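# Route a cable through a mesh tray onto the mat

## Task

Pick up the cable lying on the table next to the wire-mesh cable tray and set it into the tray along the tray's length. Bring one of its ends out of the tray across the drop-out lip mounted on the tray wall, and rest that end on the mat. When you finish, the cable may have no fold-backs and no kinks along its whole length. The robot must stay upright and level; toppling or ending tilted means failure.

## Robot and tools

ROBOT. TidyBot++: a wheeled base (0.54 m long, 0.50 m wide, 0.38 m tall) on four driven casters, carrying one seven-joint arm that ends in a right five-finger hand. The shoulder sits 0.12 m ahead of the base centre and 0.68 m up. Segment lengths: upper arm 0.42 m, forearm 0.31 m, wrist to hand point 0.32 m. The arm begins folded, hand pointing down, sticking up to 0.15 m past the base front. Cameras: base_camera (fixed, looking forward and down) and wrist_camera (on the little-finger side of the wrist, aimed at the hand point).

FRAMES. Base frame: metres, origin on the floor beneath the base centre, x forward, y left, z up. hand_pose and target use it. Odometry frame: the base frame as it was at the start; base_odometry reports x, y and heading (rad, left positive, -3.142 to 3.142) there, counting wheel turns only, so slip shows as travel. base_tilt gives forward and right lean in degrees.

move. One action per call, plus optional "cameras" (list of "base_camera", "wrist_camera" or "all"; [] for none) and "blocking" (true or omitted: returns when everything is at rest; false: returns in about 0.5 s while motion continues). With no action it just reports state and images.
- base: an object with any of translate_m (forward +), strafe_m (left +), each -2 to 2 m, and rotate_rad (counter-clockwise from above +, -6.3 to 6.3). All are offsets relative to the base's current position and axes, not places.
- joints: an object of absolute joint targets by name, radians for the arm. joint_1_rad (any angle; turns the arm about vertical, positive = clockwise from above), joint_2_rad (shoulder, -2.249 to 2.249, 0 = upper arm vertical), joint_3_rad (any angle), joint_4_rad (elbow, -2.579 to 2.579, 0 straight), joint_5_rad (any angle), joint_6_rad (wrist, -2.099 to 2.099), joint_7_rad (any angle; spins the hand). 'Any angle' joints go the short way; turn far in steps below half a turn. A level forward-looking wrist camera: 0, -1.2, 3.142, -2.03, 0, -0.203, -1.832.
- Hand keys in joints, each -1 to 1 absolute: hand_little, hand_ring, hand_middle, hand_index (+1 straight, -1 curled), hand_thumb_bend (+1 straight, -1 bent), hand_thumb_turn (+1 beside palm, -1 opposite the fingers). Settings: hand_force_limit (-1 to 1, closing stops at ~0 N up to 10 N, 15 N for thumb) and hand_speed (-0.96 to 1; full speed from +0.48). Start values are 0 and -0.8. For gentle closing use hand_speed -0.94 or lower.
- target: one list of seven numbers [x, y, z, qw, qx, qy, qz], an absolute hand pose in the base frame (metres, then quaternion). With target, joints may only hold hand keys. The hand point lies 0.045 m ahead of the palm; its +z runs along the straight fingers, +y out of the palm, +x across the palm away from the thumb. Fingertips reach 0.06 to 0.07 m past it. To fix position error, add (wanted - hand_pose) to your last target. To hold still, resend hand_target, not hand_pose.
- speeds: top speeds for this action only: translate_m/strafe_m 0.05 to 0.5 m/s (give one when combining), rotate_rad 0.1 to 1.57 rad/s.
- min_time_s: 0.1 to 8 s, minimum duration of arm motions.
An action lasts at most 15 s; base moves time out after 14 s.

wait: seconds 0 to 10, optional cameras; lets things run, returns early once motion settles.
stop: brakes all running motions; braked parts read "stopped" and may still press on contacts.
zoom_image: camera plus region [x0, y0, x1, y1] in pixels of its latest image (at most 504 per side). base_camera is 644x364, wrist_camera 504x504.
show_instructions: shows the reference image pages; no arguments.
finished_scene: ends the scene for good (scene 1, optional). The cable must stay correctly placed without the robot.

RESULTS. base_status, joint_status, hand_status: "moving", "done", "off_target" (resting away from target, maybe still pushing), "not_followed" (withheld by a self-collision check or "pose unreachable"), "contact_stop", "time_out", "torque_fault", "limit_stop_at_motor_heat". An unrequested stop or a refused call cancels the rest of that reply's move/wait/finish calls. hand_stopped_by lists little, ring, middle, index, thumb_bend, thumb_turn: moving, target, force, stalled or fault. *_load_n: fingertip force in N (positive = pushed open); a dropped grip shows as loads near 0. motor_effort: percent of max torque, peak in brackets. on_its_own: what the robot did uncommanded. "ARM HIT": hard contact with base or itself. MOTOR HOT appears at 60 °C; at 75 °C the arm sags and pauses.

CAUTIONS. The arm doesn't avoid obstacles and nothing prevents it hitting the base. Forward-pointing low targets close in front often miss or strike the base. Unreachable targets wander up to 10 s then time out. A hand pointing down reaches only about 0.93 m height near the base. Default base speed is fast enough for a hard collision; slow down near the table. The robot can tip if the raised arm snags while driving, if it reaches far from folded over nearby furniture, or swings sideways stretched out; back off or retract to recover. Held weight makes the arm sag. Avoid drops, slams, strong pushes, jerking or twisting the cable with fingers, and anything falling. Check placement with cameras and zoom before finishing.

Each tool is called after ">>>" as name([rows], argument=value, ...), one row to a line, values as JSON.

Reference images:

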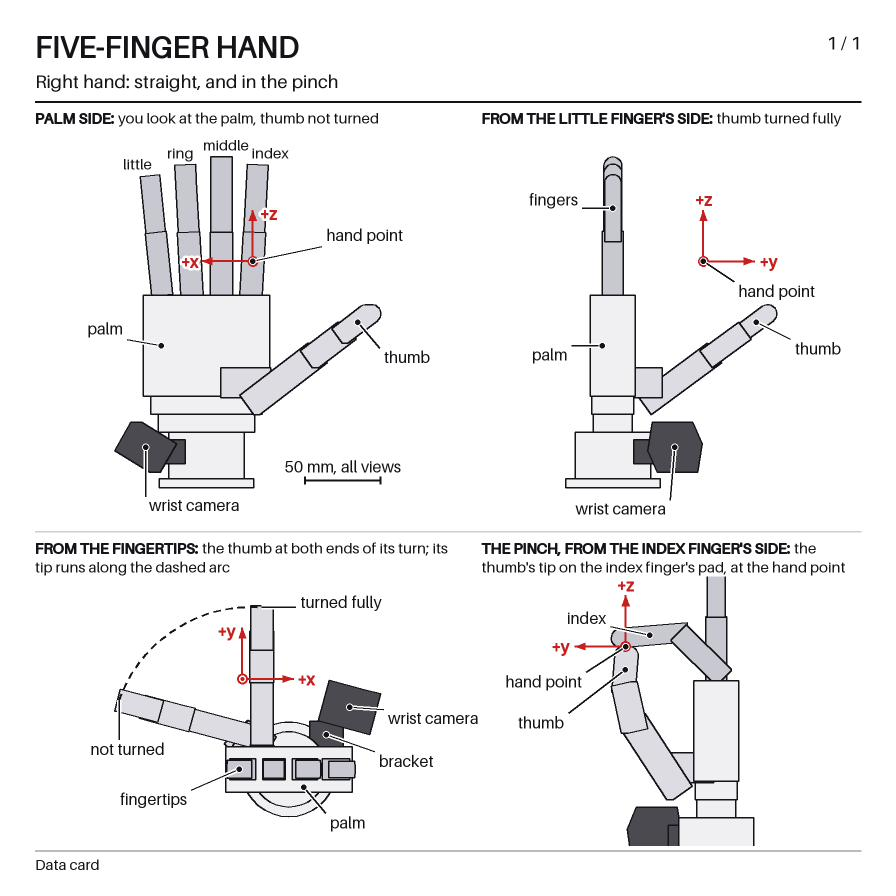

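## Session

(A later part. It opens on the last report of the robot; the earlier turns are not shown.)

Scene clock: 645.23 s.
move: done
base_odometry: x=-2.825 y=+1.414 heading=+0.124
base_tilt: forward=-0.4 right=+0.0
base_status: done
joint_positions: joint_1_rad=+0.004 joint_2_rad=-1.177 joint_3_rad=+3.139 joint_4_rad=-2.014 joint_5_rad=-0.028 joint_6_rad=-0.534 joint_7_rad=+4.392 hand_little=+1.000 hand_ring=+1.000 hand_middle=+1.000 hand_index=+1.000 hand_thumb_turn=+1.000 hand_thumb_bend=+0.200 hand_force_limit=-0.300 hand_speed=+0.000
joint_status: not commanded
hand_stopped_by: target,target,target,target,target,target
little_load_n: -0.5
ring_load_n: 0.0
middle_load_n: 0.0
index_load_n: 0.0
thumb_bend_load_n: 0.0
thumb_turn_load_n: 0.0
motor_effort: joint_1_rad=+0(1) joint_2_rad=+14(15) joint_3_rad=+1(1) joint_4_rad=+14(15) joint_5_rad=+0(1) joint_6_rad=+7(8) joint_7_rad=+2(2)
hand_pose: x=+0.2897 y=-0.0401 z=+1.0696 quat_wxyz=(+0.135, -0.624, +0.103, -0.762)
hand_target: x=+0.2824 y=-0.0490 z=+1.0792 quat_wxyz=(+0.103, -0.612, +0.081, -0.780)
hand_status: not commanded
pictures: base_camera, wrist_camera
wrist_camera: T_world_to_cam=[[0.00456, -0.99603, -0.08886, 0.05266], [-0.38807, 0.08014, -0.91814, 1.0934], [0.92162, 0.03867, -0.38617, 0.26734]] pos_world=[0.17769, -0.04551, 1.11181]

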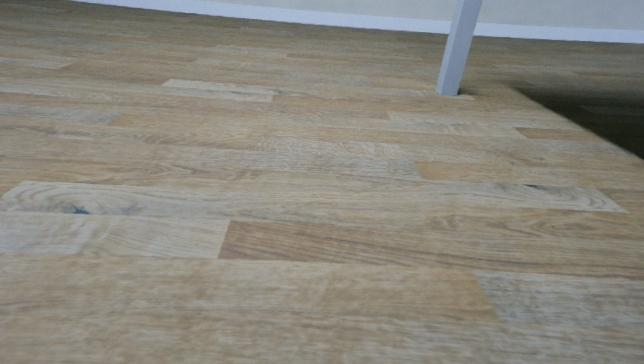

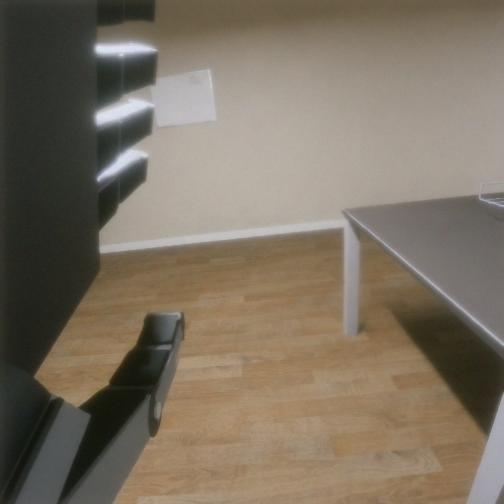

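>>> move(base={"rotate_rad": 0.022}, speeds={"rotate_rad": 0.2})

>>> move(base={"strafe_m": -1.0}, speeds={"strafe_m": 0.3}, joints={"joint_2_rad": -0.5, "joint_4_rad": -1.2, "joint_6_rad": -1.1}, min_time_s=3.5, cameras=["all"])

>>> zoom_image(camera="wrist_camera", region=[60, 100, 504, 504])

Scene clock: 647.63 s.
move: done
base_odometry: x=-2.825 y=+1.414 heading=+0.145
base_tilt: forward=-0.4 right=+0.0
base_status: done
joint_positions: joint_1_rad=+0.004 joint_2_rad=-1.177 joint_3_rad=+3.139 joint_4_rad=-2.014 joint_5_rad=-0.028 joint_6_rad=-0.534 joint_7_rad=+4.392 hand_little=+1.000 hand_ring=+1.000 hand_middle=+1.000 hand_index=+1.000 hand_thumb_turn=+1.000 hand_thumb_bend=+0.200 hand_force_limit=-0.300 hand_speed=+0.000
joint_status: not commanded
hand_stopped_by: target,target,target,target,target,target
little_load_n: 0.0
ring_load_n: -0.5
middle_load_n: 0.0
index_load_n: 0.0
thumb_bend_load_n: 0.5
thumb_turn_load_n: 0.0
motor_effort: joint_1_rad=+0(1) joint_2_rad=+14(14) joint_3_rad=+1(1) joint_4_rad=+14(14) joint_5_rad=+0(1) joint_6_rad=+8(8) joint_7_rad=+2(2)
hand_pose: x=+0.2897 y=-0.0401 z=+1.0696 quat_wxyz=(+0.135, -0.624, +0.103, -0.762)
hand_target: x=+0.2824 y=-0.0490 z=+1.0792 quat_wxyz=(+0.103, -0.612, +0.081, -0.780)
hand_status: not commanded
pictures: none

Scene clock: 651.97 s.
move: done
base_odometry: x=-2.680 y=+0.425 heading=+0.146
base_tilt: forward=-0.4 right=+0.0
base_status: done
joint_positions: joint_1_rad=+0.004 joint_2_rad=-0.518 joint_3_rad=+3.139 joint_4_rad=-1.225 joint_5_rad=-0.028 joint_6_rad=-1.055 joint_7_rad=+4.392 hand_little=+1.000 hand_ring=+1.000 hand_middle=+1.000 hand_index=+1.000 hand_thumb_turn=+1.000 hand_thumb_bend=+0.200 hand_force_limit=-0.300 hand_speed=+0.000
joint_status: all done
hand_stopped_by: target,target,target,target,target,target
little_load_n: 0.0
ring_load_n: 0.0
middle_load_n: 0.0
index_load_n: 0.0
thumb_bend_load_n: 0.0
thumb_turn_load_n: 0.0
motor_effort: joint_1_rad=+0(2) joint_2_rad=+2(15) joint_3_rad=+0(2) joint_4_rad=+13(16) joint_5_rad=+0(1) joint_6_rad=+8(9) joint_7_rad=+2(2)
hand_pose: x=+0.4227 y=-0.0377 z=+1.1773 quat_wxyz=(+0.114, -0.762, +0.121, -0.626)
hand_target: x=+0.4231 y=-0.0490 z=+1.1742 quat_wxyz=(+0.081, -0.777, +0.102, -0.616)
hand_status: not commanded
pictures: base_camera, wrist_camera
wrist_camera: T_world_to_cam=[[-0.01773, -0.99681, -0.07784, 0.06035], [-0.70939, 0.0674, -0.70158, 1.12405], [0.70459, 0.04278, -0.70832, 0.65745]] pos_world=[0.33523, -0.04373, 1.259]

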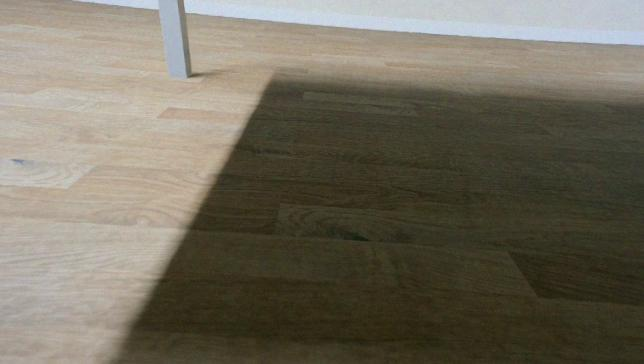

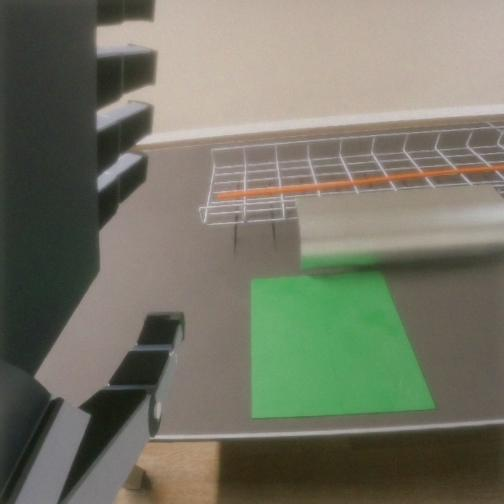

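Scaled by 1.135 from the camera's image (finer frame: 720x720).

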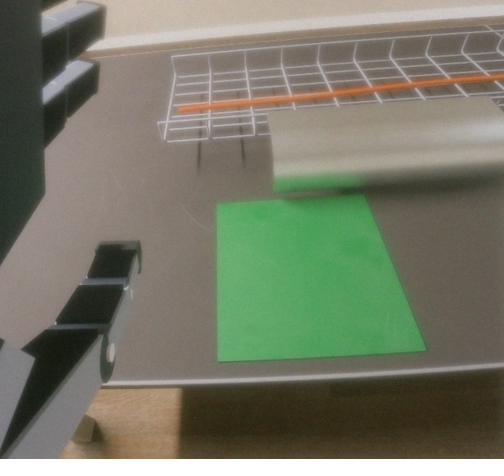

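>>> zoom_image(camera="wrist_camera", region=[190, 130, 350, 260])

>>> zoom_image(camera="wrist_camera", region=[344, 110, 504, 270])

Scaled by 3.150 from the camera's image (finer frame: 720x720).

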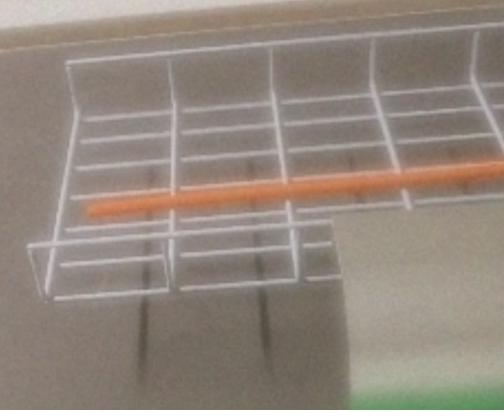

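Scaled by 3.150 from the camera's image (finer frame: 720x720).

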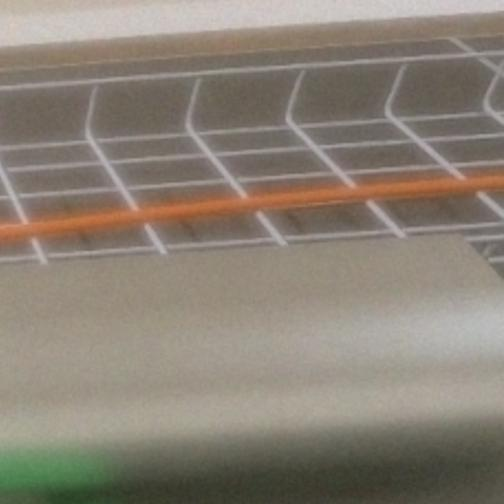

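>>> move(joints={"joint_1_rad": -0.02, "joint_7_rad": 3.1, "hand_thumb_turn": -1.0, "hand_thumb_bend": 0.4, "hand_index": 0.1, "hand_middle": 0.1, "hand_ring": 0.1, "hand_little": 0.1}, base={"translate_m": 0.17}, speeds={"translate_m": 0.15}, min_time_s=3)

>>> move(joints={"joint_2_rad": 0.466, "joint_4_rad": -0.85, "joint_6_rad": -0.866}, min_time_s=5, cameras=["wrist_camera"])

Scene clock: 666.07 s.
move: done
base_odometry: x=-2.512 y=+0.449 heading=+0.145
base_tilt: forward=-0.4 right=+0.0
base_status: done
joint_positions: joint_1_rad=-0.007 joint_2_rad=-0.505 joint_3_rad=+3.139 joint_4_rad=-1.222 joint_5_rad=-0.028 joint_6_rad=-1.056 joint_7_rad=+3.160 hand_little=+0.100 hand_ring=+0.100 hand_middle=+0.100 hand_index=+0.100 hand_thumb_turn=-1.000 hand_thumb_bend=+0.400 hand_force_limit=-0.300 hand_speed=+0.000
joint_status: all done
hand_stopped_by: target,target,target,target,target,target
little_load_n: 0.0
ring_load_n: 0.0
middle_load_n: 0.0
index_load_n: 0.0
thumb_bend_load_n: 0.0
thumb_turn_load_n: 0.0
motor_effort: joint_1_rad=+0(1) joint_2_rad=+1(6) joint_3_rad=+1(2) joint_4_rad=+13(14) joint_5_rad=+0(1) joint_6_rad=+7(8) joint_7_rad=+2(3)
hand_pose: x=+0.4242 y=+0.0430 z=+1.1633 quat_wxyz=(+0.454, -0.557, +0.538, -0.440)
hand_target: x=+0.4194 y=+0.0405 z=+1.1610 quat_wxyz=(+0.453, -0.548, +0.560, -0.426)
hand_status: not commanded
pictures: none

Scene clock: 671.67 s.
move: done
base_odometry: x=-2.512 y=+0.449 heading=+0.145
base_tilt: forward=-0.3 right=+0.0
base_status: not commanded
joint_positions: joint_1_rad=-0.007 joint_2_rad=+0.435 joint_3_rad=+3.139 joint_4_rad=-0.877 joint_5_rad=-0.028 joint_6_rad=-0.901 joint_7_rad=+3.160 hand_little=+0.100 hand_ring=+0.100 hand_middle=+0.100 hand_index=+0.100 hand_thumb_turn=-1.000 hand_thumb_bend=+0.400 hand_force_limit=-0.300 hand_speed=+0.000
joint_status: all done
hand_stopped_by: target,target,target,target,target,target
little_load_n: 0.0
ring_load_n: 0.0
middle_load_n: 0.0
index_load_n: 0.0
thumb_bend_load_n: 0.0
thumb_turn_load_n: 0.0
motor_effort: joint_1_rad=+0(1) joint_2_rad=-29(32) joint_3_rad=+0(1) joint_4_rad=+16(17) joint_5_rad=+0(1) joint_6_rad=+6(9) joint_7_rad=+1(2)
hand_pose: x=+0.8210 y=+0.0454 z=+0.9032 quat_wxyz=(+0.325, -0.639, +0.626, -0.308)
hand_target: x=+0.8415 y=+0.0489 z=+0.9039 quat_wxyz=(+0.336, -0.620, +0.634, -0.316)
hand_status: not commanded
wrist_camera: T_world_to_cam=[[-0.59214, -0.25722, -0.76368, 1.18637], [-0.58823, 0.7857, 0.19147, 0.27002], [0.55077, 0.5626, -0.61655, 0.19894]] pos_world=[0.75175, -0.01892, 0.97696]

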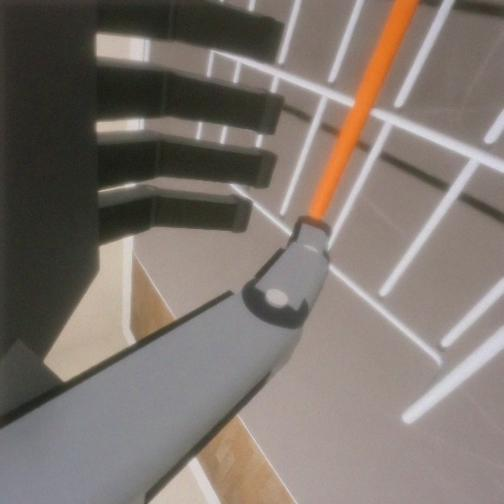

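>>> move(base={"translate_m": 0.02}, speeds={"translate_m": 0.05})

>>> move(joints={"joint_2_rad": 0.483, "joint_4_rad": -1.004, "joint_6_rad": -0.695}, min_time_s=4, cameras=["wrist_camera"])

>>> zoom_image(camera="wrist_camera", region=[150, 0, 400, 250])

Scene clock: 674.53 s.
move: done
base_odometry: x=-2.492 y=+0.452 heading=+0.145
base_tilt: forward=-0.3 right=+0.0
base_status: done
joint_positions: joint_1_rad=-0.009 joint_2_rad=+0.437 joint_3_rad=+3.139 joint_4_rad=-0.876 joint_5_rad=-0.028 joint_6_rad=-0.899 joint_7_rad=+3.160 hand_little=+0.100 hand_ring=+0.100 hand_middle=+0.100 hand_index=+0.100 hand_thumb_turn=-1.000 hand_thumb_bend=+0.400 hand_force_limit=-0.300 hand_speed=+0.000
joint_status: not commanded
hand_stopped_by: target,target,target,target,target,target
little_load_n: 0.0
ring_load_n: 0.0
middle_load_n: 0.0
index_load_n: 0.0
thumb_bend_load_n: 0.0
thumb_turn_load_n: 0.0
motor_effort: joint_1_rad=+1(2) joint_2_rad=-29(34) joint_3_rad=+0(1) joint_4_rad=+16(17) joint_5_rad=+0(1) joint_6_rad=+6(7) joint_7_rad=+1(2)
hand_pose: x=+0.8221 y=+0.0464 z=+0.9026 quat_wxyz=(+0.326, -0.639, +0.625, -0.308)
hand_target: x=+0.8415 y=+0.0489 z=+0.9039 quat_wxyz=(+0.336, -0.620, +0.634, -0.316)
hand_status: not commanded
pictures: none

Scene clock: 678.83 s.
move: done
base_odometry: x=-2.492 y=+0.452 heading=+0.145
base_tilt: forward=-0.3 right=+0.0
base_status: not commanded
joint_positions: joint_1_rad=-0.009 joint_2_rad=+0.440 joint_3_rad=+3.139 joint_4_rad=-0.982 joint_5_rad=-0.028 joint_6_rad=-0.731 joint_7_rad=+3.160 hand_little=+0.100 hand_ring=+0.100 hand_middle=+0.100 hand_index=+0.100 hand_thumb_turn=-1.000 hand_thumb_bend=+0.400 hand_force_limit=-0.300 hand_speed=+0.000
joint_status: all done
hand_stopped_by: target,target,target,target,target,target
little_load_n: 0.0
ring_load_n: 0.0
middle_load_n: 0.0
index_load_n: 0.0
thumb_bend_load_n: 0.0
thumb_turn_load_n: 0.0
motor_effort: joint_1_rad=+0(1) joint_2_rad=-30(31) joint_3_rad=+0(0) joint_4_rad=+17(18) joint_5_rad=+1(1) joint_6_rad=+5(8) joint_7_rad=+2(2)
hand_pose: x=+0.8442 y=+0.0458 z=+0.8821 quat_wxyz=(+0.344, -0.628, +0.617, -0.327)
hand_target: x=+0.8569 y=+0.0492 z=+0.8477 quat_wxyz=(+0.336, -0.620, +0.634, -0.316)
hand_status: not commanded
wrist_camera: T_world_to_cam=[[-0.54644, -0.25406, -0.79804, 1.17563], [-0.59597, 0.78743, 0.1574, 0.32388], [0.58841, 0.56161, -0.58169, 0.1105]] pos_world=[0.77041, -0.01842, 0.95149]

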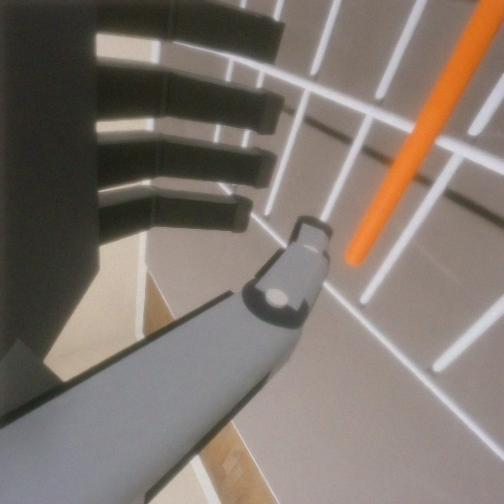

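Scaled by 2.016 from the camera's image (finer frame: 720x720).

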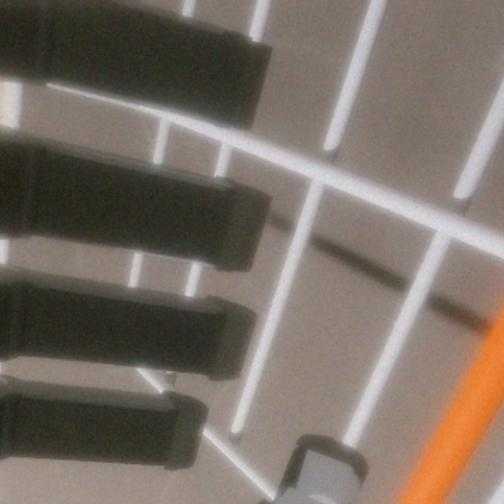

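>>> move(joints={"joint_2_rad": 0.456, "joint_4_rad": -1.193, "joint_6_rad": -0.534}, min_time_s=4, cameras=["wrist_camera"])

>>> zoom_image(camera="wrist_camera", region=[150, 0, 400, 250])

Scene clock: 684.47 s.
move: done
base_odometry: x=-2.492 y=+0.452 heading=+0.145
base_tilt: forward=-0.3 right=+0.0
base_status: not commanded
joint_positions: joint_1_rad=-0.009 joint_2_rad=+0.440 joint_3_rad=+3.139 joint_4_rad=-1.166 joint_5_rad=-0.028 joint_6_rad=-0.567 joint_7_rad=+3.160 hand_little=+0.100 hand_ring=+0.100 hand_middle=+0.100 hand_index=+0.100 hand_thumb_turn=-1.000 hand_thumb_bend=+0.400 hand_force_limit=-0.300 hand_speed=+0.000
joint_status: all done
hand_stopped_by: target,target,target,target,target,target
little_load_n: 0.0
ring_load_n: -1.5
middle_load_n: 0.0
index_load_n: 0.0
thumb_bend_load_n: 0.0
thumb_turn_load_n: 0.0
motor_effort: joint_1_rad=+1(1) joint_2_rad=-28(31) joint_3_rad=+0(0) joint_4_rad=+16(18) joint_5_rad=+0(1) joint_6_rad=+5(8) joint_7_rad=+1(2)
hand_pose: x=+0.8430 y=+0.0450 z=+0.8197 quat_wxyz=(+0.337, -0.630, +0.622, -0.322)
hand_target: x=+0.8466 y=+0.0490 z=+0.8018 quat_wxyz=(+0.336, -0.621, +0.634, -0.316)
hand_status: not commanded
wrist_camera: T_world_to_cam=[[-0.56344, -0.25158, -0.78692, 1.13015], [-0.58925, 0.79001, 0.16934, 0.31813], [0.57907, 0.5591, -0.59336, 0.09283]] pos_world=[0.77047, -0.0189, 0.89055]

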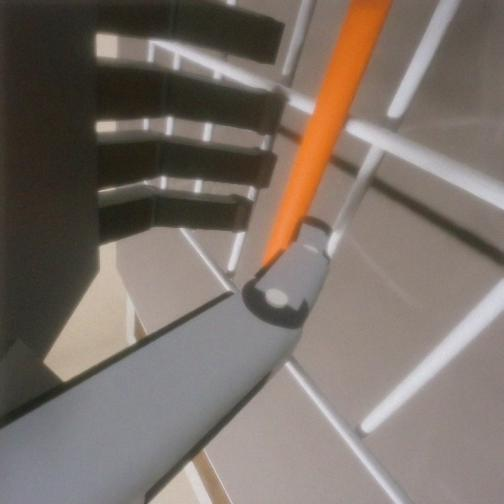

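Scaled by 2.016 from the camera's image (finer frame: 720x720).

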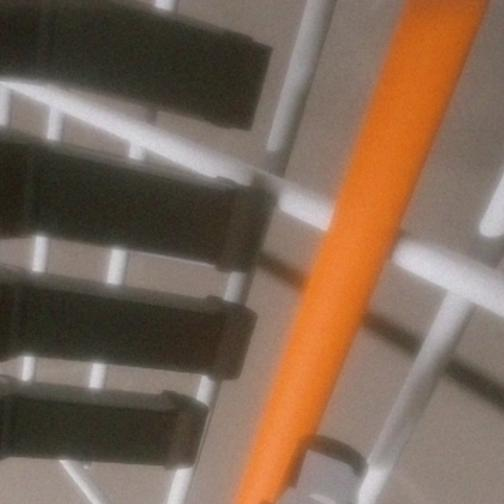

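>>> move(joints={"hand_index": 0.0, "hand_middle": -0.1, "hand_ring": -0.08, "hand_little": 0.0, "hand_thumb_bend": 0.3, "hand_speed": -0.6})

>>> move(joints={"joint_2_rad": 0.452, "joint_4_rad": -1.24, "joint_6_rad": -0.485}, min_time_s=2, cameras=["wrist_camera"])

>>> zoom_image(camera="wrist_camera", region=[150, 0, 400, 250])

Scene clock: 686.17 s.
move: done
base_odometry: x=-2.492 y=+0.452 heading=+0.145
base_tilt: forward=-0.3 right=+0.0
base_status: not commanded
joint_positions: joint_1_rad=-0.009 joint_2_rad=+0.440 joint_3_rad=+3.139 joint_4_rad=-1.170 joint_5_rad=-0.028 joint_6_rad=-0.565 joint_7_rad=+3.160 hand_little=+0.000 hand_ring=-0.080 hand_middle=-0.100 hand_index=+0.000 hand_thumb_turn=-1.000 hand_thumb_bend=+0.300 hand_force_limit=-0.300 hand_speed=-0.600
joint_status: all done
hand_stopped_by: target,target,target,target,target,target
little_load_n: 0.0
ring_load_n: 0.0
middle_load_n: 0.0
index_load_n: 0.0
thumb_bend_load_n: 0.0
thumb_turn_load_n: 0.0
motor_effort: joint_1_rad=+0(1) joint_2_rad=-29(30) joint_3_rad=+0(0) joint_4_rad=+16(17) joint_5_rad=+0(1) joint_6_rad=+5(6) joint_7_rad=+1(2)
hand_pose: x=+0.8425 y=+0.0449 z=+0.8179 quat_wxyz=(+0.336, -0.630, +0.622, -0.321)
hand_target: x=+0.8466 y=+0.0490 z=+0.8018 quat_wxyz=(+0.336, -0.621, +0.634, -0.316)
hand_status: not commanded
pictures: none

Scene clock: 688.47 s.
move: done
base_odometry: x=-2.492 y=+0.452 heading=+0.145
base_tilt: forward=-0.3 right=+0.0
base_status: not commanded
joint_positions: joint_1_rad=-0.012 joint_2_rad=+0.440 joint_3_rad=+3.139 joint_4_rad=-1.208 joint_5_rad=-0.028 joint_6_rad=-0.515 joint_7_rad=+3.159 hand_little=+0.000 hand_ring=-0.080 hand_middle=-0.100 hand_index=+0.000 hand_thumb_turn=-1.000 hand_thumb_bend=+0.300 hand_force_limit=-0.300 hand_speed=-0.600
joint_status: all done
hand_stopped_by: target,target,target,target,target,target
little_load_n: 0.0
ring_load_n: 0.0
middle_load_n: 0.0
index_load_n: 0.0
thumb_bend_load_n: -1.0
thumb_turn_load_n: 0.0
motor_effort: joint_1_rad=+0(1) joint_2_rad=-27(30) joint_3_rad=+0(1) joint_4_rad=+15(17) joint_5_rad=+0(1) joint_6_rad=+6(7) joint_7_rad=+2(2)
hand_pose: x=+0.8444 y=+0.0470 z=+0.8087 quat_wxyz=(+0.340, -0.628, +0.620, -0.324)
hand_target: x=+0.8452 y=+0.0489 z=+0.7904 quat_wxyz=(+0.338, -0.620, +0.633, -0.318)
hand_status: not commanded
wrist_camera: T_world_to_cam=[[-0.55543, -0.2515, -0.79262, 1.12066], [-0.59178, 0.78918, 0.16428, 0.32545], [0.5842, 0.5603, -0.58717, 0.07499]] pos_world=[0.77124, -0.01701, 0.87882]

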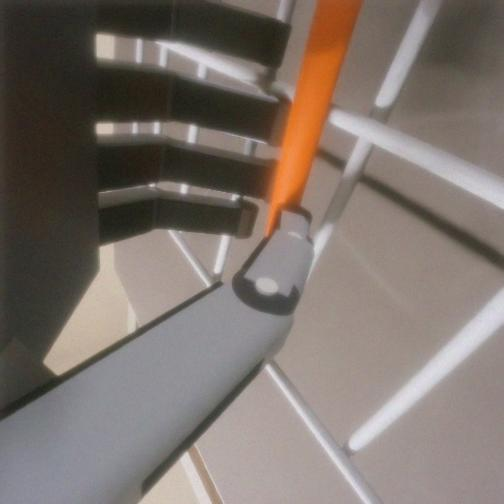

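Scaled by 2.016 from the camera's image (finer frame: 720x720).

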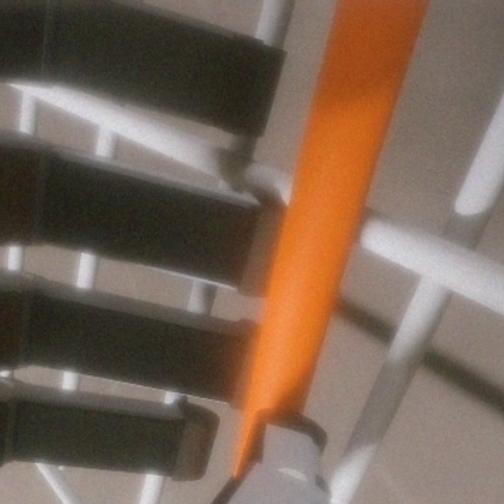

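>>> move(joints={"hand_thumb_bend": 0.15, "hand_index": -0.35, "hand_middle": -0.4, "hand_ring": -0.4, "hand_little": -0.5, "hand_force_limit": -0.3, "hand_speed": -0.85}, cameras=["wrist_camera"])

>>> zoom_image(camera="wrist_camera", region=[150, 0, 400, 250])

Scene clock: 690.67 s.
move: off_target
base_odometry: x=-2.492 y=+0.452 heading=+0.145
base_tilt: forward=-0.3 right=+0.0
base_status: not commanded
joint_positions: joint_1_rad=-0.012 joint_2_rad=+0.440 joint_3_rad=+3.139 joint_4_rad=-1.211 joint_5_rad=-0.028 joint_6_rad=-0.511 joint_7_rad=+3.158 hand_little=-0.374 hand_ring=-0.230 hand_middle=-0.139 hand_index=-0.192 hand_thumb_turn=-1.000 hand_thumb_bend=+0.219 hand_force_limit=-0.300 hand_speed=-0.850
joint_status: hand_little off_target (ended at -0.374, target -0.500); hand_ring off_target (ended at -0.230, target -0.400); hand_middle off_target (ended at -0.139, target -0.400); hand_index off_target (ended at -0.192, target -0.350); hand_thumb_bend off_target (ended at +0.219, target +0.150); the others done
hand_stopped_by: force,force,force,force,force,target
little_load_n: 3.0
ring_load_n: 3.5
middle_load_n: 3.5
index_load_n: 3.5
thumb_bend_load_n: 8.5
thumb_turn_load_n: -0.5
motor_effort: joint_1_rad=-1(2) joint_2_rad=-28(29) joint_3_rad=-1(1) joint_4_rad=+15(16) joint_5_rad=-1(2) joint_6_rad=+5(6) joint_7_rad=+1(2)
hand_pose: x=+0.8446 y=+0.0472 z=+0.8081 quat_wxyz=(+0.341, -0.628, +0.620, -0.324)
hand_target: x=+0.8452 y=+0.0489 z=+0.7904 quat_wxyz=(+0.338, -0.620, +0.633, -0.318)
hand_status: not commanded
wrist_camera: T_world_to_cam=[[-0.55474, -0.25135, -0.79315, 1.12014], [-0.59197, 0.78911, 0.16396, 0.32589], [0.58467, 0.56048, -0.58654, 0.0735]] pos_world=[0.77133, -0.01681, 0.87811]

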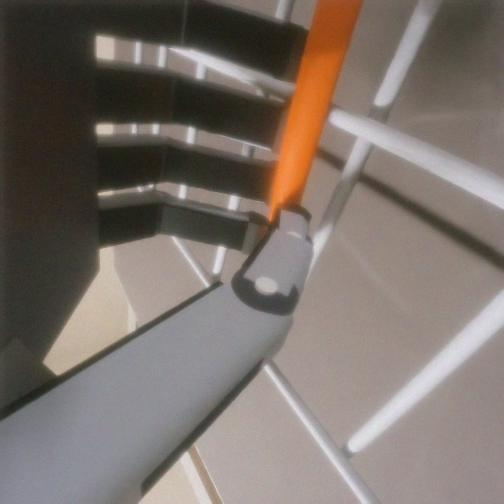

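Scaled by 2.016 from the camera's image (finer frame: 720x720).

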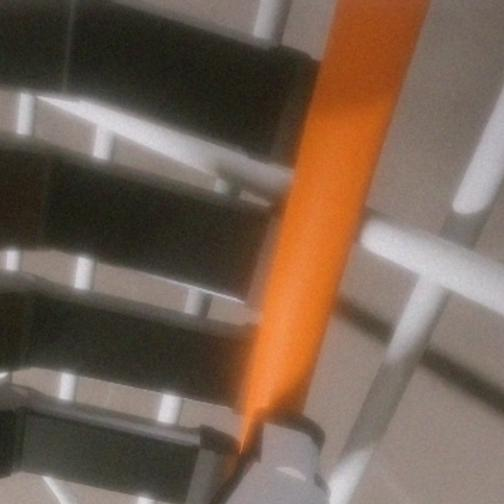

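>>> move(joints={"joint_2_rad": 0.45, "joint_4_rad": -1.03, "joint_6_rad": -0.695}, min_time_s=4, cameras=["wrist_camera"])

Scene clock: 696.10 s.
move: done
base_odometry: x=-2.492 y=+0.452 heading=+0.145
base_tilt: forward=-0.3 right=+0.0
base_status: not commanded
joint_positions: joint_1_rad=-0.012 joint_2_rad=+0.440 joint_3_rad=+3.139 joint_4_rad=-1.062 joint_5_rad=-0.028 joint_6_rad=-0.653 joint_7_rad=+3.158 hand_little=-0.374 hand_ring=-0.230 hand_middle=-0.139 hand_index=-0.192 hand_thumb_turn=-1.000 hand_thumb_bend=+0.219 hand_force_limit=-0.300 hand_speed=-0.850
joint_status: all done
hand_stopped_by: force,force,force,force,force,target
little_load_n: 1.0
ring_load_n: 6.5
middle_load_n: 3.5
index_load_n: 3.0
thumb_bend_load_n: 8.5
thumb_turn_load_n: -1.5
motor_effort: joint_1_rad=-1(2) joint_2_rad=-30(32) joint_3_rad=-1(1) joint_4_rad=+17(19) joint_5_rad=+0(2) joint_6_rad=+7(8) joint_7_rad=+2(2)
hand_pose: x=+0.8462 y=+0.0481 z=+0.8563 quat_wxyz=(+0.343, -0.628, +0.617, -0.326)
hand_target: x=+0.8459 y=+0.0490 z=+0.8578 quat_wxyz=(+0.338, -0.619, +0.633, -0.318)
hand_status: not commanded
wrist_camera: T_world_to_cam=[[-0.54835, -0.25342, -0.79692, 1.15748], [-0.59615, 0.78677, 0.16001, 0.32527], [0.58645, 0.56283, -0.5825, 0.09531]] pos_world=[0.77272, -0.01622, 0.9259]

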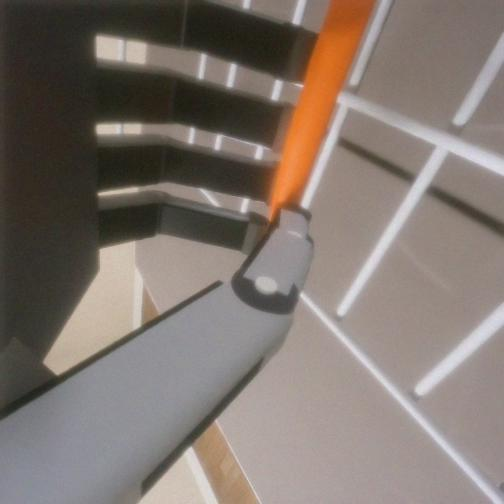

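>>> move(joints={"joint_2_rad": 0.385, "joint_4_rad": -0.86, "joint_6_rad": -0.936}, min_time_s=4, cameras=["wrist_camera"])

>>> move(joints={"joint_1_rad": -0.36, "joint_2_rad": 0.04, "joint_4_rad": -1.275, "joint_6_rad": -0.868}, base={"strafe_m": -0.2}, speeds={"strafe_m": 0.06}, min_time_s=4, cameras=["wrist_camera"])

Scene clock: 705.13 s.
move: done
base_odometry: x=-2.492 y=+0.452 heading=+0.145
base_tilt: forward=-0.3 right=+0.0
base_status: not commanded
joint_positions: joint_1_rad=-0.012 joint_2_rad=+0.433 joint_3_rad=+3.139 joint_4_rad=-0.893 joint_5_rad=-0.028 joint_6_rad=-0.895 joint_7_rad=+3.158 hand_little=-0.374 hand_ring=-0.230 hand_middle=-0.139 hand_index=-0.192 hand_thumb_turn=-1.000 hand_thumb_bend=+0.219 hand_force_limit=-0.300 hand_speed=-0.850
joint_status: all done
hand_stopped_by: force,force,force,force,force,target
little_load_n: 1.0
ring_load_n: 7.0
middle_load_n: 3.0
index_load_n: 2.5
thumb_bend_load_n: 9.0
thumb_turn_load_n: -1.5
motor_effort: joint_1_rad=-1(2) joint_2_rad=-30(32) joint_3_rad=-1(1) joint_4_rad=+17(18) joint_5_rad=-1(2) joint_6_rad=+6(8) joint_7_rad=+2(2)
hand_pose: x=+0.8195 y=+0.0490 z=+0.8976 quat_wxyz=(+0.324, -0.641, +0.626, -0.305)
hand_target: x=+0.8043 y=+0.0481 z=+0.9396 quat_wxyz=(+0.337, -0.620, +0.634, -0.317)
hand_status: not commanded
wrist_camera: T_world_to_cam=[[-0.59694, -0.25879, -0.7594, 1.18236], [-0.58986, 0.78316, 0.19678, 0.26404], [0.54381, 0.56541, -0.62015, 0.2031]] pos_world=[0.7511, -0.01563, 0.97188]

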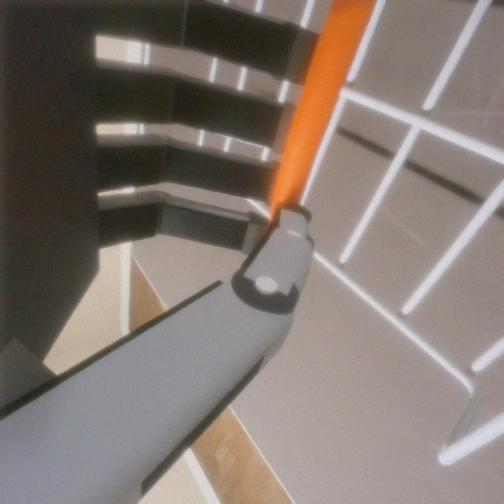

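Scene clock: 709.43 s.
move: done
base_odometry: x=-2.463 y=+0.254 heading=+0.145
base_tilt: forward=-0.3 right=+0.0
base_status: done
joint_positions: joint_1_rad=-0.344 joint_2_rad=+0.079 joint_3_rad=+3.139 joint_4_rad=-1.258 joint_5_rad=-0.028 joint_6_rad=-0.895 joint_7_rad=+3.157 hand_little=-0.374 hand_ring=-0.230 hand_middle=-0.139 hand_index=-0.192 hand_thumb_turn=-1.000 hand_thumb_bend=+0.219 hand_force_limit=-0.300 hand_speed=-0.850
joint_status: all done
hand_stopped_by: force,force,force,force,force,target
little_load_n: 0.0
ring_load_n: 7.5
middle_load_n: 3.5
index_load_n: 3.0
thumb_bend_load_n: 8.0
thumb_turn_load_n: -1.5
motor_effort: joint_1_rad=+0(2) joint_2_rad=-19(31) joint_3_rad=-1(1) joint_4_rad=+17(18) joint_5_rad=+0(2) joint_6_rad=+7(8) joint_7_rad=+2(2)
hand_pose: x=+0.6285 y=+0.2255 z=+0.9296 quat_wxyz=(+0.366, -0.737, +0.513, -0.244)
hand_target: x=+0.6223 y=+0.2262 z=+0.9485 quat_wxyz=(+0.385, -0.719, +0.520, -0.255)
hand_status: not commanded
wrist_camera: T_world_to_cam=[[-0.48791, -0.44172, -0.75288, 1.105], [-0.81058, 0.54932, 0.20301, 0.1925], [0.3239, 0.70932, -0.62607, 0.33823]] pos_world=[0.58563, 0.14244, 1.00461]

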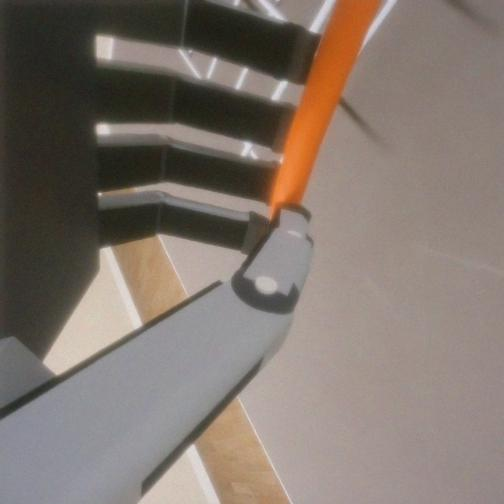

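>>> move(joints={"joint_1_rad": -0.6, "joint_2_rad": -0.08, "joint_4_rad": -1.39, "joint_6_rad": -0.868}, base={"strafe_m": -0.14}, speeds={"strafe_m": 0.06}, min_time_s=3, cameras=["wrist_camera"])

>>> move(joints={"joint_1_rad": -0.82, "joint_2_rad": -0.182, "joint_4_rad": -1.476, "joint_6_rad": -0.888}, base={"strafe_m": -0.122, "translate_m": -0.034}, speeds={"strafe_m": 0.06}, min_time_s=3, cameras=["all"])

Scene clock: 713.70 s.
move: done
base_odometry: x=-2.442 y=+0.115 heading=+0.146
base_tilt: forward=-0.4 right=+0.0
base_status: done
joint_positions: joint_1_rad=-0.584 joint_2_rad=-0.042 joint_3_rad=+3.139 joint_4_rad=-1.371 joint_5_rad=-0.028 joint_6_rad=-0.895 joint_7_rad=+3.157 hand_little=-0.374 hand_ring=-0.230 hand_middle=-0.139 hand_index=-0.192 hand_thumb_turn=-1.000 hand_thumb_bend=+0.219 hand_force_limit=-0.300 hand_speed=-0.850
joint_status: all done
hand_stopped_by: force,force,force,force,force,target
little_load_n: 0.5
ring_load_n: 7.0
middle_load_n: 3.5
index_load_n: 3.0
thumb_bend_load_n: 8.5
thumb_turn_load_n: -1.5
motor_effort: joint_1_rad=-1(2) joint_2_rad=-16(21) joint_3_rad=+0(2) joint_4_rad=+17(18) joint_5_rad=-1(2) joint_6_rad=+7(7) joint_7_rad=+2(2)
hand_pose: x=+0.5189 y=+0.3127 z=+0.9345 quat_wxyz=(+0.395, -0.792, +0.420, -0.200)
hand_target: x=+0.5131 y=+0.3113 z=+0.9502 quat_wxyz=(+0.414, -0.775, +0.430, -0.208)
hand_status: not commanded
wrist_camera: T_world_to_cam=[[-0.36447, -0.54177, -0.7574, 1.06515], [-0.91903, 0.34041, 0.19875, 0.18036], [0.15015, 0.76851, -0.62197, 0.3828]] pos_world=[0.49649, 0.22148, 1.00899]

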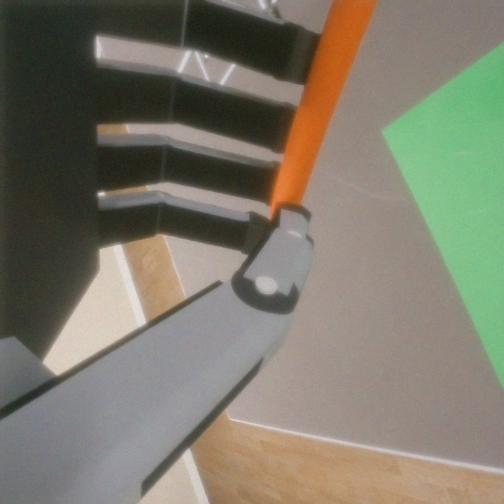

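Scene clock: 717.00 s.
move: done
base_odometry: x=-2.458 y=-0.010 heading=+0.146
base_tilt: forward=-0.4 right=+0.0
base_status: done
joint_positions: joint_1_rad=-0.803 joint_2_rad=-0.148 joint_3_rad=+3.139 joint_4_rad=-1.457 joint_5_rad=-0.028 joint_6_rad=-0.895 joint_7_rad=+3.157 hand_little=-0.374 hand_ring=-0.230 hand_middle=-0.139 hand_index=-0.193 hand_thumb_turn=-1.000 hand_thumb_bend=+0.219 hand_force_limit=-0.300 hand_speed=-0.850
joint_status: all done
hand_stopped_by: force,force,force,force,force,target
little_load_n: 0.0
ring_load_n: 7.0
middle_load_n: 3.0
index_load_n: 2.5
thumb_bend_load_n: 8.5
thumb_turn_load_n: -1.5
motor_effort: joint_1_rad=+0(2) joint_2_rad=-12(20) joint_3_rad=+0(1) joint_4_rad=+17(18) joint_5_rad=-1(2) joint_6_rad=+6(7) joint_7_rad=+1(2)
hand_pose: x=+0.4128 y=+0.3626 z=+0.9411 quat_wxyz=(+0.423, -0.829, +0.329, -0.160)
hand_target: x=+0.4051 y=+0.3571 z=+0.9485 quat_wxyz=(+0.433, -0.818, +0.343, -0.160)
hand_status: not commanded
pictures: base_camera, wrist_camera
wrist_camera: T_world_to_cam=[[-0.22688, -0.59675, -0.76969, 1.03322], [-0.97385, 0.12953, 0.18664, 0.17509], [-0.01168, 0.79191, -0.61053, 0.41203]] pos_world=[0.40975, 0.2676, 1.01413]

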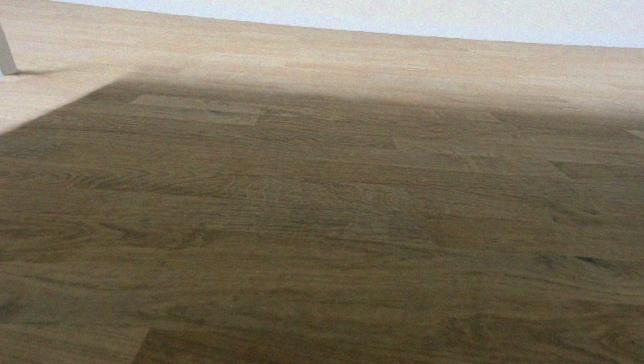

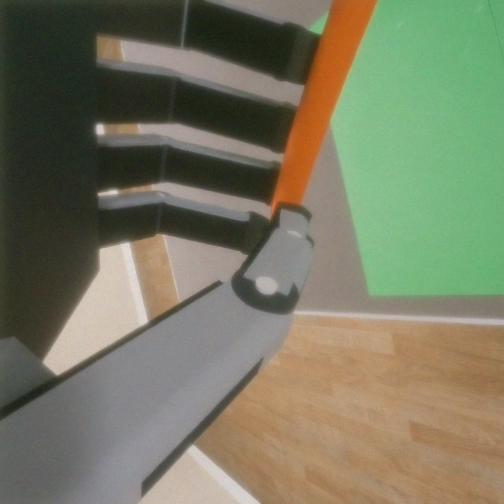

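>>> move(joints={"joint_2_rad": -0.197, "joint_4_rad": -1.959, "joint_6_rad": -0.42}, min_time_s=5, cameras=["wrist_camera"])

Scene clock: 724.53 s.
move: done
base_odometry: x=-2.458 y=-0.010 heading=+0.146
base_tilt: forward=-0.4 right=+0.0
base_status: not commanded
joint_positions: joint_1_rad=-0.811 joint_2_rad=-0.166 joint_3_rad=+3.139 joint_4_rad=-1.937 joint_5_rad=-0.028 joint_6_rad=-0.455 joint_7_rad=+3.157 hand_little=-0.374 hand_ring=-0.230 hand_middle=-0.139 hand_index=-0.193 hand_thumb_turn=-1.000 hand_thumb_bend=+0.219 hand_force_limit=-0.300 hand_speed=-0.850
joint_status: all done
hand_stopped_by: force,force,force,force,force,target
little_load_n: 0.0
ring_load_n: 4.5
middle_load_n: 3.5
index_load_n: 3.0
thumb_bend_load_n: 9.5
thumb_turn_load_n: -1.0
motor_effort: joint_1_rad=+0(2) joint_2_rad=-11(13) joint_3_rad=+0(1) joint_4_rad=+16(18) joint_5_rad=-1(2) joint_6_rad=+6(7) joint_7_rad=+1(2)
hand_pose: x=+0.4064 y=+0.3573 z=+0.7908 quat_wxyz=(+0.413, -0.833, +0.333, -0.157)
hand_target: x=+0.4051 y=+0.3571 z=+0.8017 quat_wxyz=(+0.433, -0.818, +0.343, -0.160)
hand_status: not commanded
wrist_camera: T_world_to_cam=[[-0.24174, -0.60832, -0.75598, 0.91231], [-0.97017, 0.13688, 0.20009, 0.18278], [-0.01824, 0.7818, -0.62327, 0.34075]] pos_world=[0.40409, 0.26357, 0.8655]

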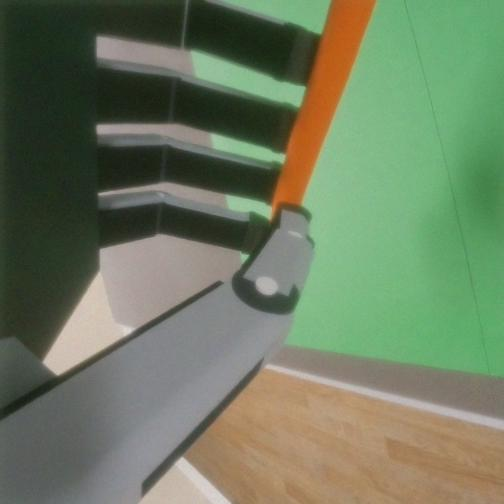

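>>> move(joints={"joint_2_rad": -0.145, "joint_4_rad": -2.14, "joint_6_rad": -0.186}, min_time_s=5, cameras=["wrist_camera"])

Scene clock: 730.33 s.
move: done
base_odometry: x=-2.458 y=-0.010 heading=+0.146
base_tilt: forward=-0.4 right=+0.0
base_status: not commanded
joint_positions: joint_1_rad=-0.811 joint_2_rad=-0.166 joint_3_rad=+3.139 joint_4_rad=-2.116 joint_5_rad=-0.028 joint_6_rad=-0.220 joint_7_rad=+3.157 hand_little=-0.374 hand_ring=-0.230 hand_middle=-0.139 hand_index=-0.192 hand_thumb_turn=-1.000 hand_thumb_bend=+0.219 hand_force_limit=-0.300 hand_speed=-0.850
joint_status: all done
hand_stopped_by: force,force,force,force,force,target
little_load_n: 0.0
ring_load_n: 4.0
middle_load_n: 3.0
index_load_n: 2.5
thumb_bend_load_n: 9.5
thumb_turn_load_n: -1.0
motor_effort: joint_1_rad=-1(2) joint_2_rad=-11(12) joint_3_rad=+0(1) joint_4_rad=+15(17) joint_5_rad=-1(2) joint_6_rad=+6(7) joint_7_rad=+2(2)
hand_pose: x=+0.4062 y=+0.3543 z=+0.7497 quat_wxyz=(+0.436, -0.820, +0.330, -0.168)
hand_target: x=+0.4049 y=+0.3569 z=+0.7360 quat_wxyz=(+0.433, -0.818, +0.342, -0.160)
hand_status: not commanded
wrist_camera: T_world_to_cam=[[-0.2143, -0.57614, -0.78876, 0.88139], [-0.97671, 0.13558, 0.16633, 0.21957], [0.01111, 0.80603, -0.59177, 0.27335]] pos_world=[0.4003, 0.25771, 0.82044]

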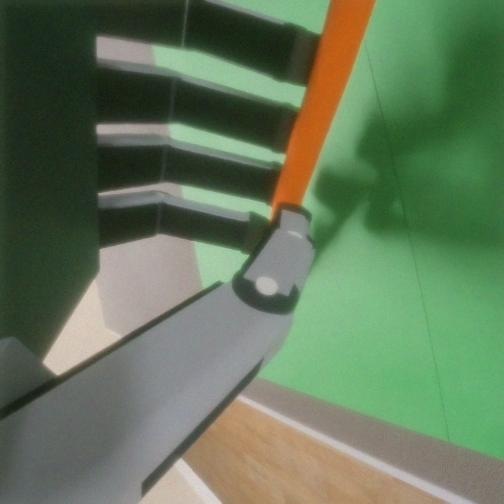

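>>> move(joints={"joint_2_rad": -0.112, "joint_4_rad": -2.204, "joint_6_rad": -0.09}, min_time_s=3, cameras=["wrist_camera"])

>>> zoom_image(camera="wrist_camera", region=[150, 0, 400, 250])

Scene clock: 734.43 s.
move: done
base_odometry: x=-2.458 y=-0.010 heading=+0.146
base_tilt: forward=-0.4 right=+0.0
base_status: not commanded
joint_positions: joint_1_rad=-0.811 joint_2_rad=-0.155 joint_3_rad=+3.139 joint_4_rad=-2.169 joint_5_rad=-0.028 joint_6_rad=-0.114 joint_7_rad=+3.157 hand_little=-0.374 hand_ring=-0.230 hand_middle=-0.140 hand_index=-0.193 hand_thumb_turn=-1.000 hand_thumb_bend=+0.219 hand_force_limit=-0.300 hand_speed=-0.850
joint_status: all done
hand_stopped_by: force,force,force,force,force,target
little_load_n: 0.0
ring_load_n: 6.0
middle_load_n: 1.5
index_load_n: 1.5
thumb_bend_load_n: 8.0
thumb_turn_load_n: -1.5
motor_effort: joint_1_rad=-1(2) joint_2_rad=-9(12) joint_3_rad=-1(1) joint_4_rad=+13(16) joint_5_rad=-1(2) joint_6_rad=+5(7) joint_7_rad=+1(2)
hand_pose: x=+0.4110 y=+0.3581 z=+0.7420 quat_wxyz=(+0.453, -0.811, +0.327, -0.176)
hand_target: x=+0.4046 y=+0.3566 z=+0.7104 quat_wxyz=(+0.433, -0.818, +0.343, -0.160)
hand_status: not commanded
wrist_camera: T_world_to_cam=[[-0.19219, -0.55185, -0.81149, 0.87755], [-0.98088, 0.13374, 0.14136, 0.24604], [0.03052, 0.82315, -0.56701, 0.23311]] pos_world=[0.40288, 0.25949, 0.80952]

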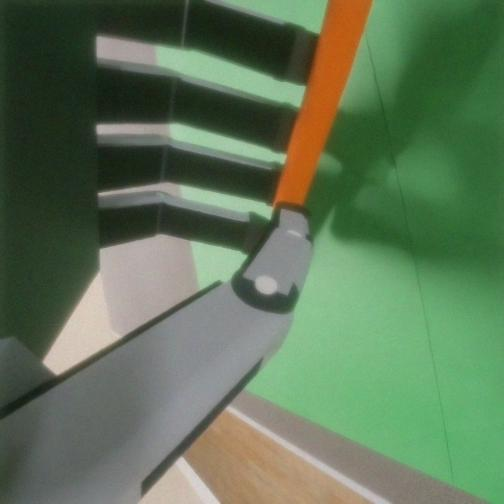

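Scaled by 2.016 from the camera's image (finer frame: 720x720).

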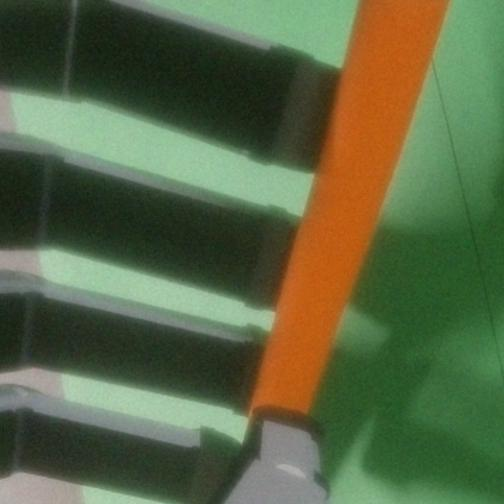

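>>> move(joints={"hand_index": 0.0, "hand_middle": 0.0, "hand_ring": 0.0, "hand_little": 0.0, "hand_speed": -0.92}, cameras=["wrist_camera"])

>>> zoom_image(camera="wrist_camera", region=[150, 0, 400, 250])

Scene clock: 737.47 s.
move: done
base_odometry: x=-2.458 y=-0.010 heading=+0.146
base_tilt: forward=-0.4 right=+0.0
base_status: not commanded
joint_positions: joint_1_rad=-0.811 joint_2_rad=-0.153 joint_3_rad=+3.139 joint_4_rad=-2.169 joint_5_rad=-0.028 joint_6_rad=-0.107 joint_7_rad=+3.157 hand_little=+0.000 hand_ring=+0.000 hand_middle=-0.001 hand_index=+0.000 hand_thumb_turn=-1.000 hand_thumb_bend=+0.217 hand_force_limit=-0.300 hand_speed=-0.920
joint_status: all done
hand_stopped_by: target,target,target,target,force,target
little_load_n: 0.0
ring_load_n: 0.0
middle_load_n: -6.0
index_load_n: 0.0
thumb_bend_load_n: 0.0
thumb_turn_load_n: 0.0
motor_effort: joint_1_rad=+0(1) joint_2_rad=-7(9) joint_3_rad=+0(1) joint_4_rad=+12(13) joint_5_rad=-1(1) joint_6_rad=+4(5) joint_7_rad=+1(2)
hand_pose: x=+0.4119 y=+0.3590 z=+0.7420 quat_wxyz=(+0.454, -0.810, +0.327, -0.176)
hand_target: x=+0.4046 y=+0.3566 z=+0.7104 quat_wxyz=(+0.433, -0.818, +0.343, -0.160)
hand_status: not commanded
wrist_camera: T_world_to_cam=[[-0.19041, -0.54995, -0.81321, 0.87807], [-0.98119, 0.13353, 0.13944, 0.24839], [0.03191, 0.82446, -0.56502, 0.22989]] pos_world=[0.40357, 0.26018, 0.80931]

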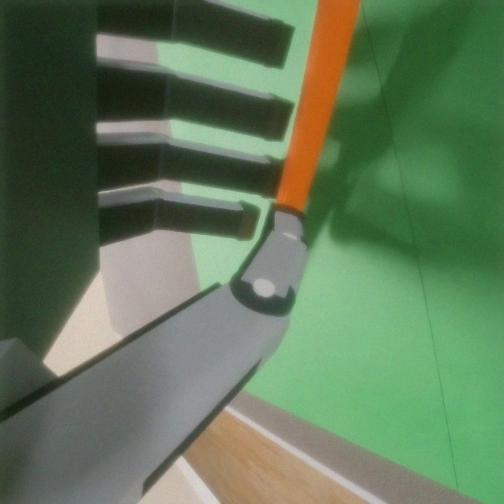

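Scaled by 2.016 from the camera's image (finer frame: 720x720).

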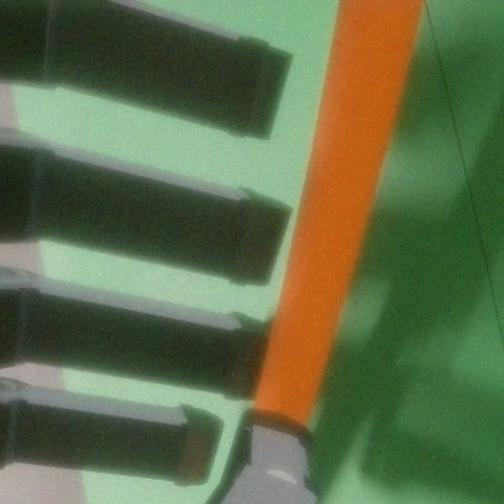

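>>> move(joints={"joint_2_rad": -0.15, "joint_4_rad": -2.05, "joint_6_rad": -0.27, "hand_index": 0.5, "hand_middle": 0.5, "hand_ring": 0.5, "hand_little": 0.5, "hand_thumb_bend": 0.3, "hand_speed": -0.8}, min_time_s=3, cameras=["wrist_camera"])

>>> move(joints={"joint_2_rad": -0.2, "joint_4_rad": -1.75, "joint_6_rad": -0.6, "hand_index": 1.0, "hand_middle": 1.0, "hand_ring": 1.0, "hand_little": 1.0, "hand_thumb_bend": 0.6}, min_time_s=3, cameras=["wrist_camera"])

Scene clock: 741.67 s.
move: done
base_odometry: x=-2.458 y=-0.010 heading=+0.146
base_tilt: forward=-0.4 right=+0.0
base_status: not commanded
joint_positions: joint_1_rad=-0.811 joint_2_rad=-0.149 joint_3_rad=+3.139 joint_4_rad=-2.078 joint_5_rad=-0.028 joint_6_rad=-0.226 joint_7_rad=+3.157 hand_little=+0.500 hand_ring=+0.500 hand_middle=+0.500 hand_index=+0.500 hand_thumb_turn=-1.000 hand_thumb_bend=+0.300 hand_force_limit=-0.300 hand_speed=-0.800
joint_status: all done
hand_stopped_by: target,target,target,target,target,target
little_load_n: 0.0
ring_load_n: 0.0
middle_load_n: 0.0
index_load_n: -0.5
thumb_bend_load_n: 0.0
thumb_turn_load_n: 0.0
motor_effort: joint_1_rad=+0(1) joint_2_rad=-11(12) joint_3_rad=+0(1) joint_4_rad=+16(17) joint_5_rad=+0(1) joint_6_rad=+6(8) joint_7_rad=+2(2)
hand_pose: x=+0.4147 y=+0.3635 z=+0.7601 quat_wxyz=(+0.442, -0.817, +0.329, -0.170)
hand_target: x=+0.4127 y=+0.3652 z=+0.7660 quat_wxyz=(+0.438, -0.816, +0.341, -0.162)
hand_status: not commanded
wrist_camera: T_world_to_cam=[[-0.2066, -0.568, -0.79668, 0.89653], [-0.97828, 0.13377, 0.15832, 0.23244], [0.01664, 0.81209, -0.5833, 0.26102]] pos_world=[0.40827, 0.26617, 0.8297]

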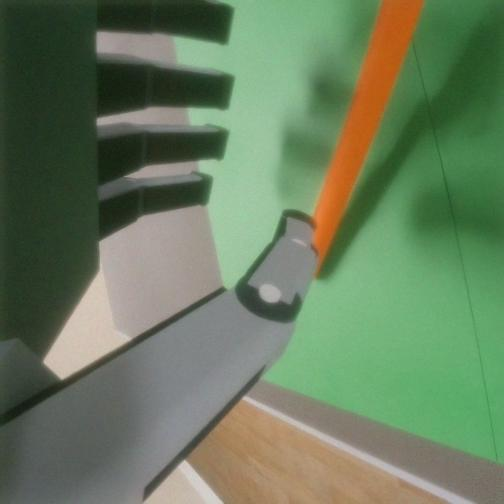

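Scene clock: 744.97 s.
move: done
base_odometry: x=-2.458 y=-0.010 heading=+0.146
base_tilt: forward=-0.4 right=+0.0
base_status: not commanded
joint_positions: joint_1_rad=-0.811 joint_2_rad=-0.170 joint_3_rad=+3.139 joint_4_rad=-1.778 joint_5_rad=-0.028 joint_6_rad=-0.556 joint_7_rad=+3.157 hand_little=+1.000 hand_ring=+1.000 hand_middle=+1.000 hand_index=+1.000 hand_thumb_turn=-1.000 hand_thumb_bend=+0.600 hand_force_limit=-0.300 hand_speed=-0.800
joint_status: all done
hand_stopped_by: target,target,target,target,target,target
little_load_n: 0.0
ring_load_n: 0.0
middle_load_n: 0.0
index_load_n: 0.0
thumb_bend_load_n: 0.0
thumb_turn_load_n: 0.0
motor_effort: joint_1_rad=+0(1) joint_2_rad=-12(13) joint_3_rad=+0(1) joint_4_rad=+17(18) joint_5_rad=-1(1) joint_6_rad=+6(8) joint_7_rad=+2(2)
hand_pose: x=+0.4190 y=+0.3717 z=+0.8555 quat_wxyz=(+0.439, -0.820, +0.327, -0.166)
hand_target: x=+0.4131 y=+0.3657 z=+0.8752 quat_wxyz=(+0.446, -0.811, +0.340, -0.165)
hand_status: not commanded
wrist_camera: T_world_to_cam=[[-0.20714, -0.57373, -0.79241, 0.97674], [-0.9783, 0.12582, 0.16463, 0.21792], [0.00525, 0.80932, -0.58735, 0.31926]] pos_world=[0.41384, 0.27459, 0.92562]

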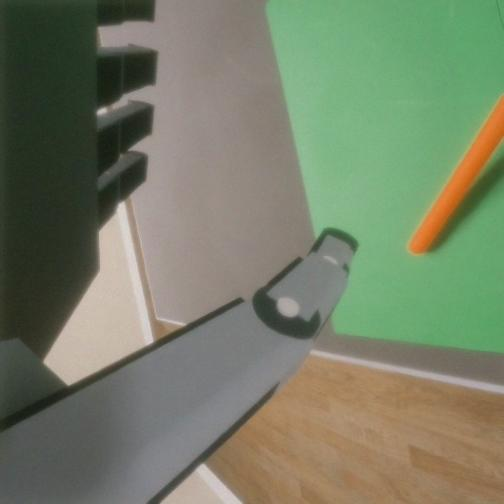

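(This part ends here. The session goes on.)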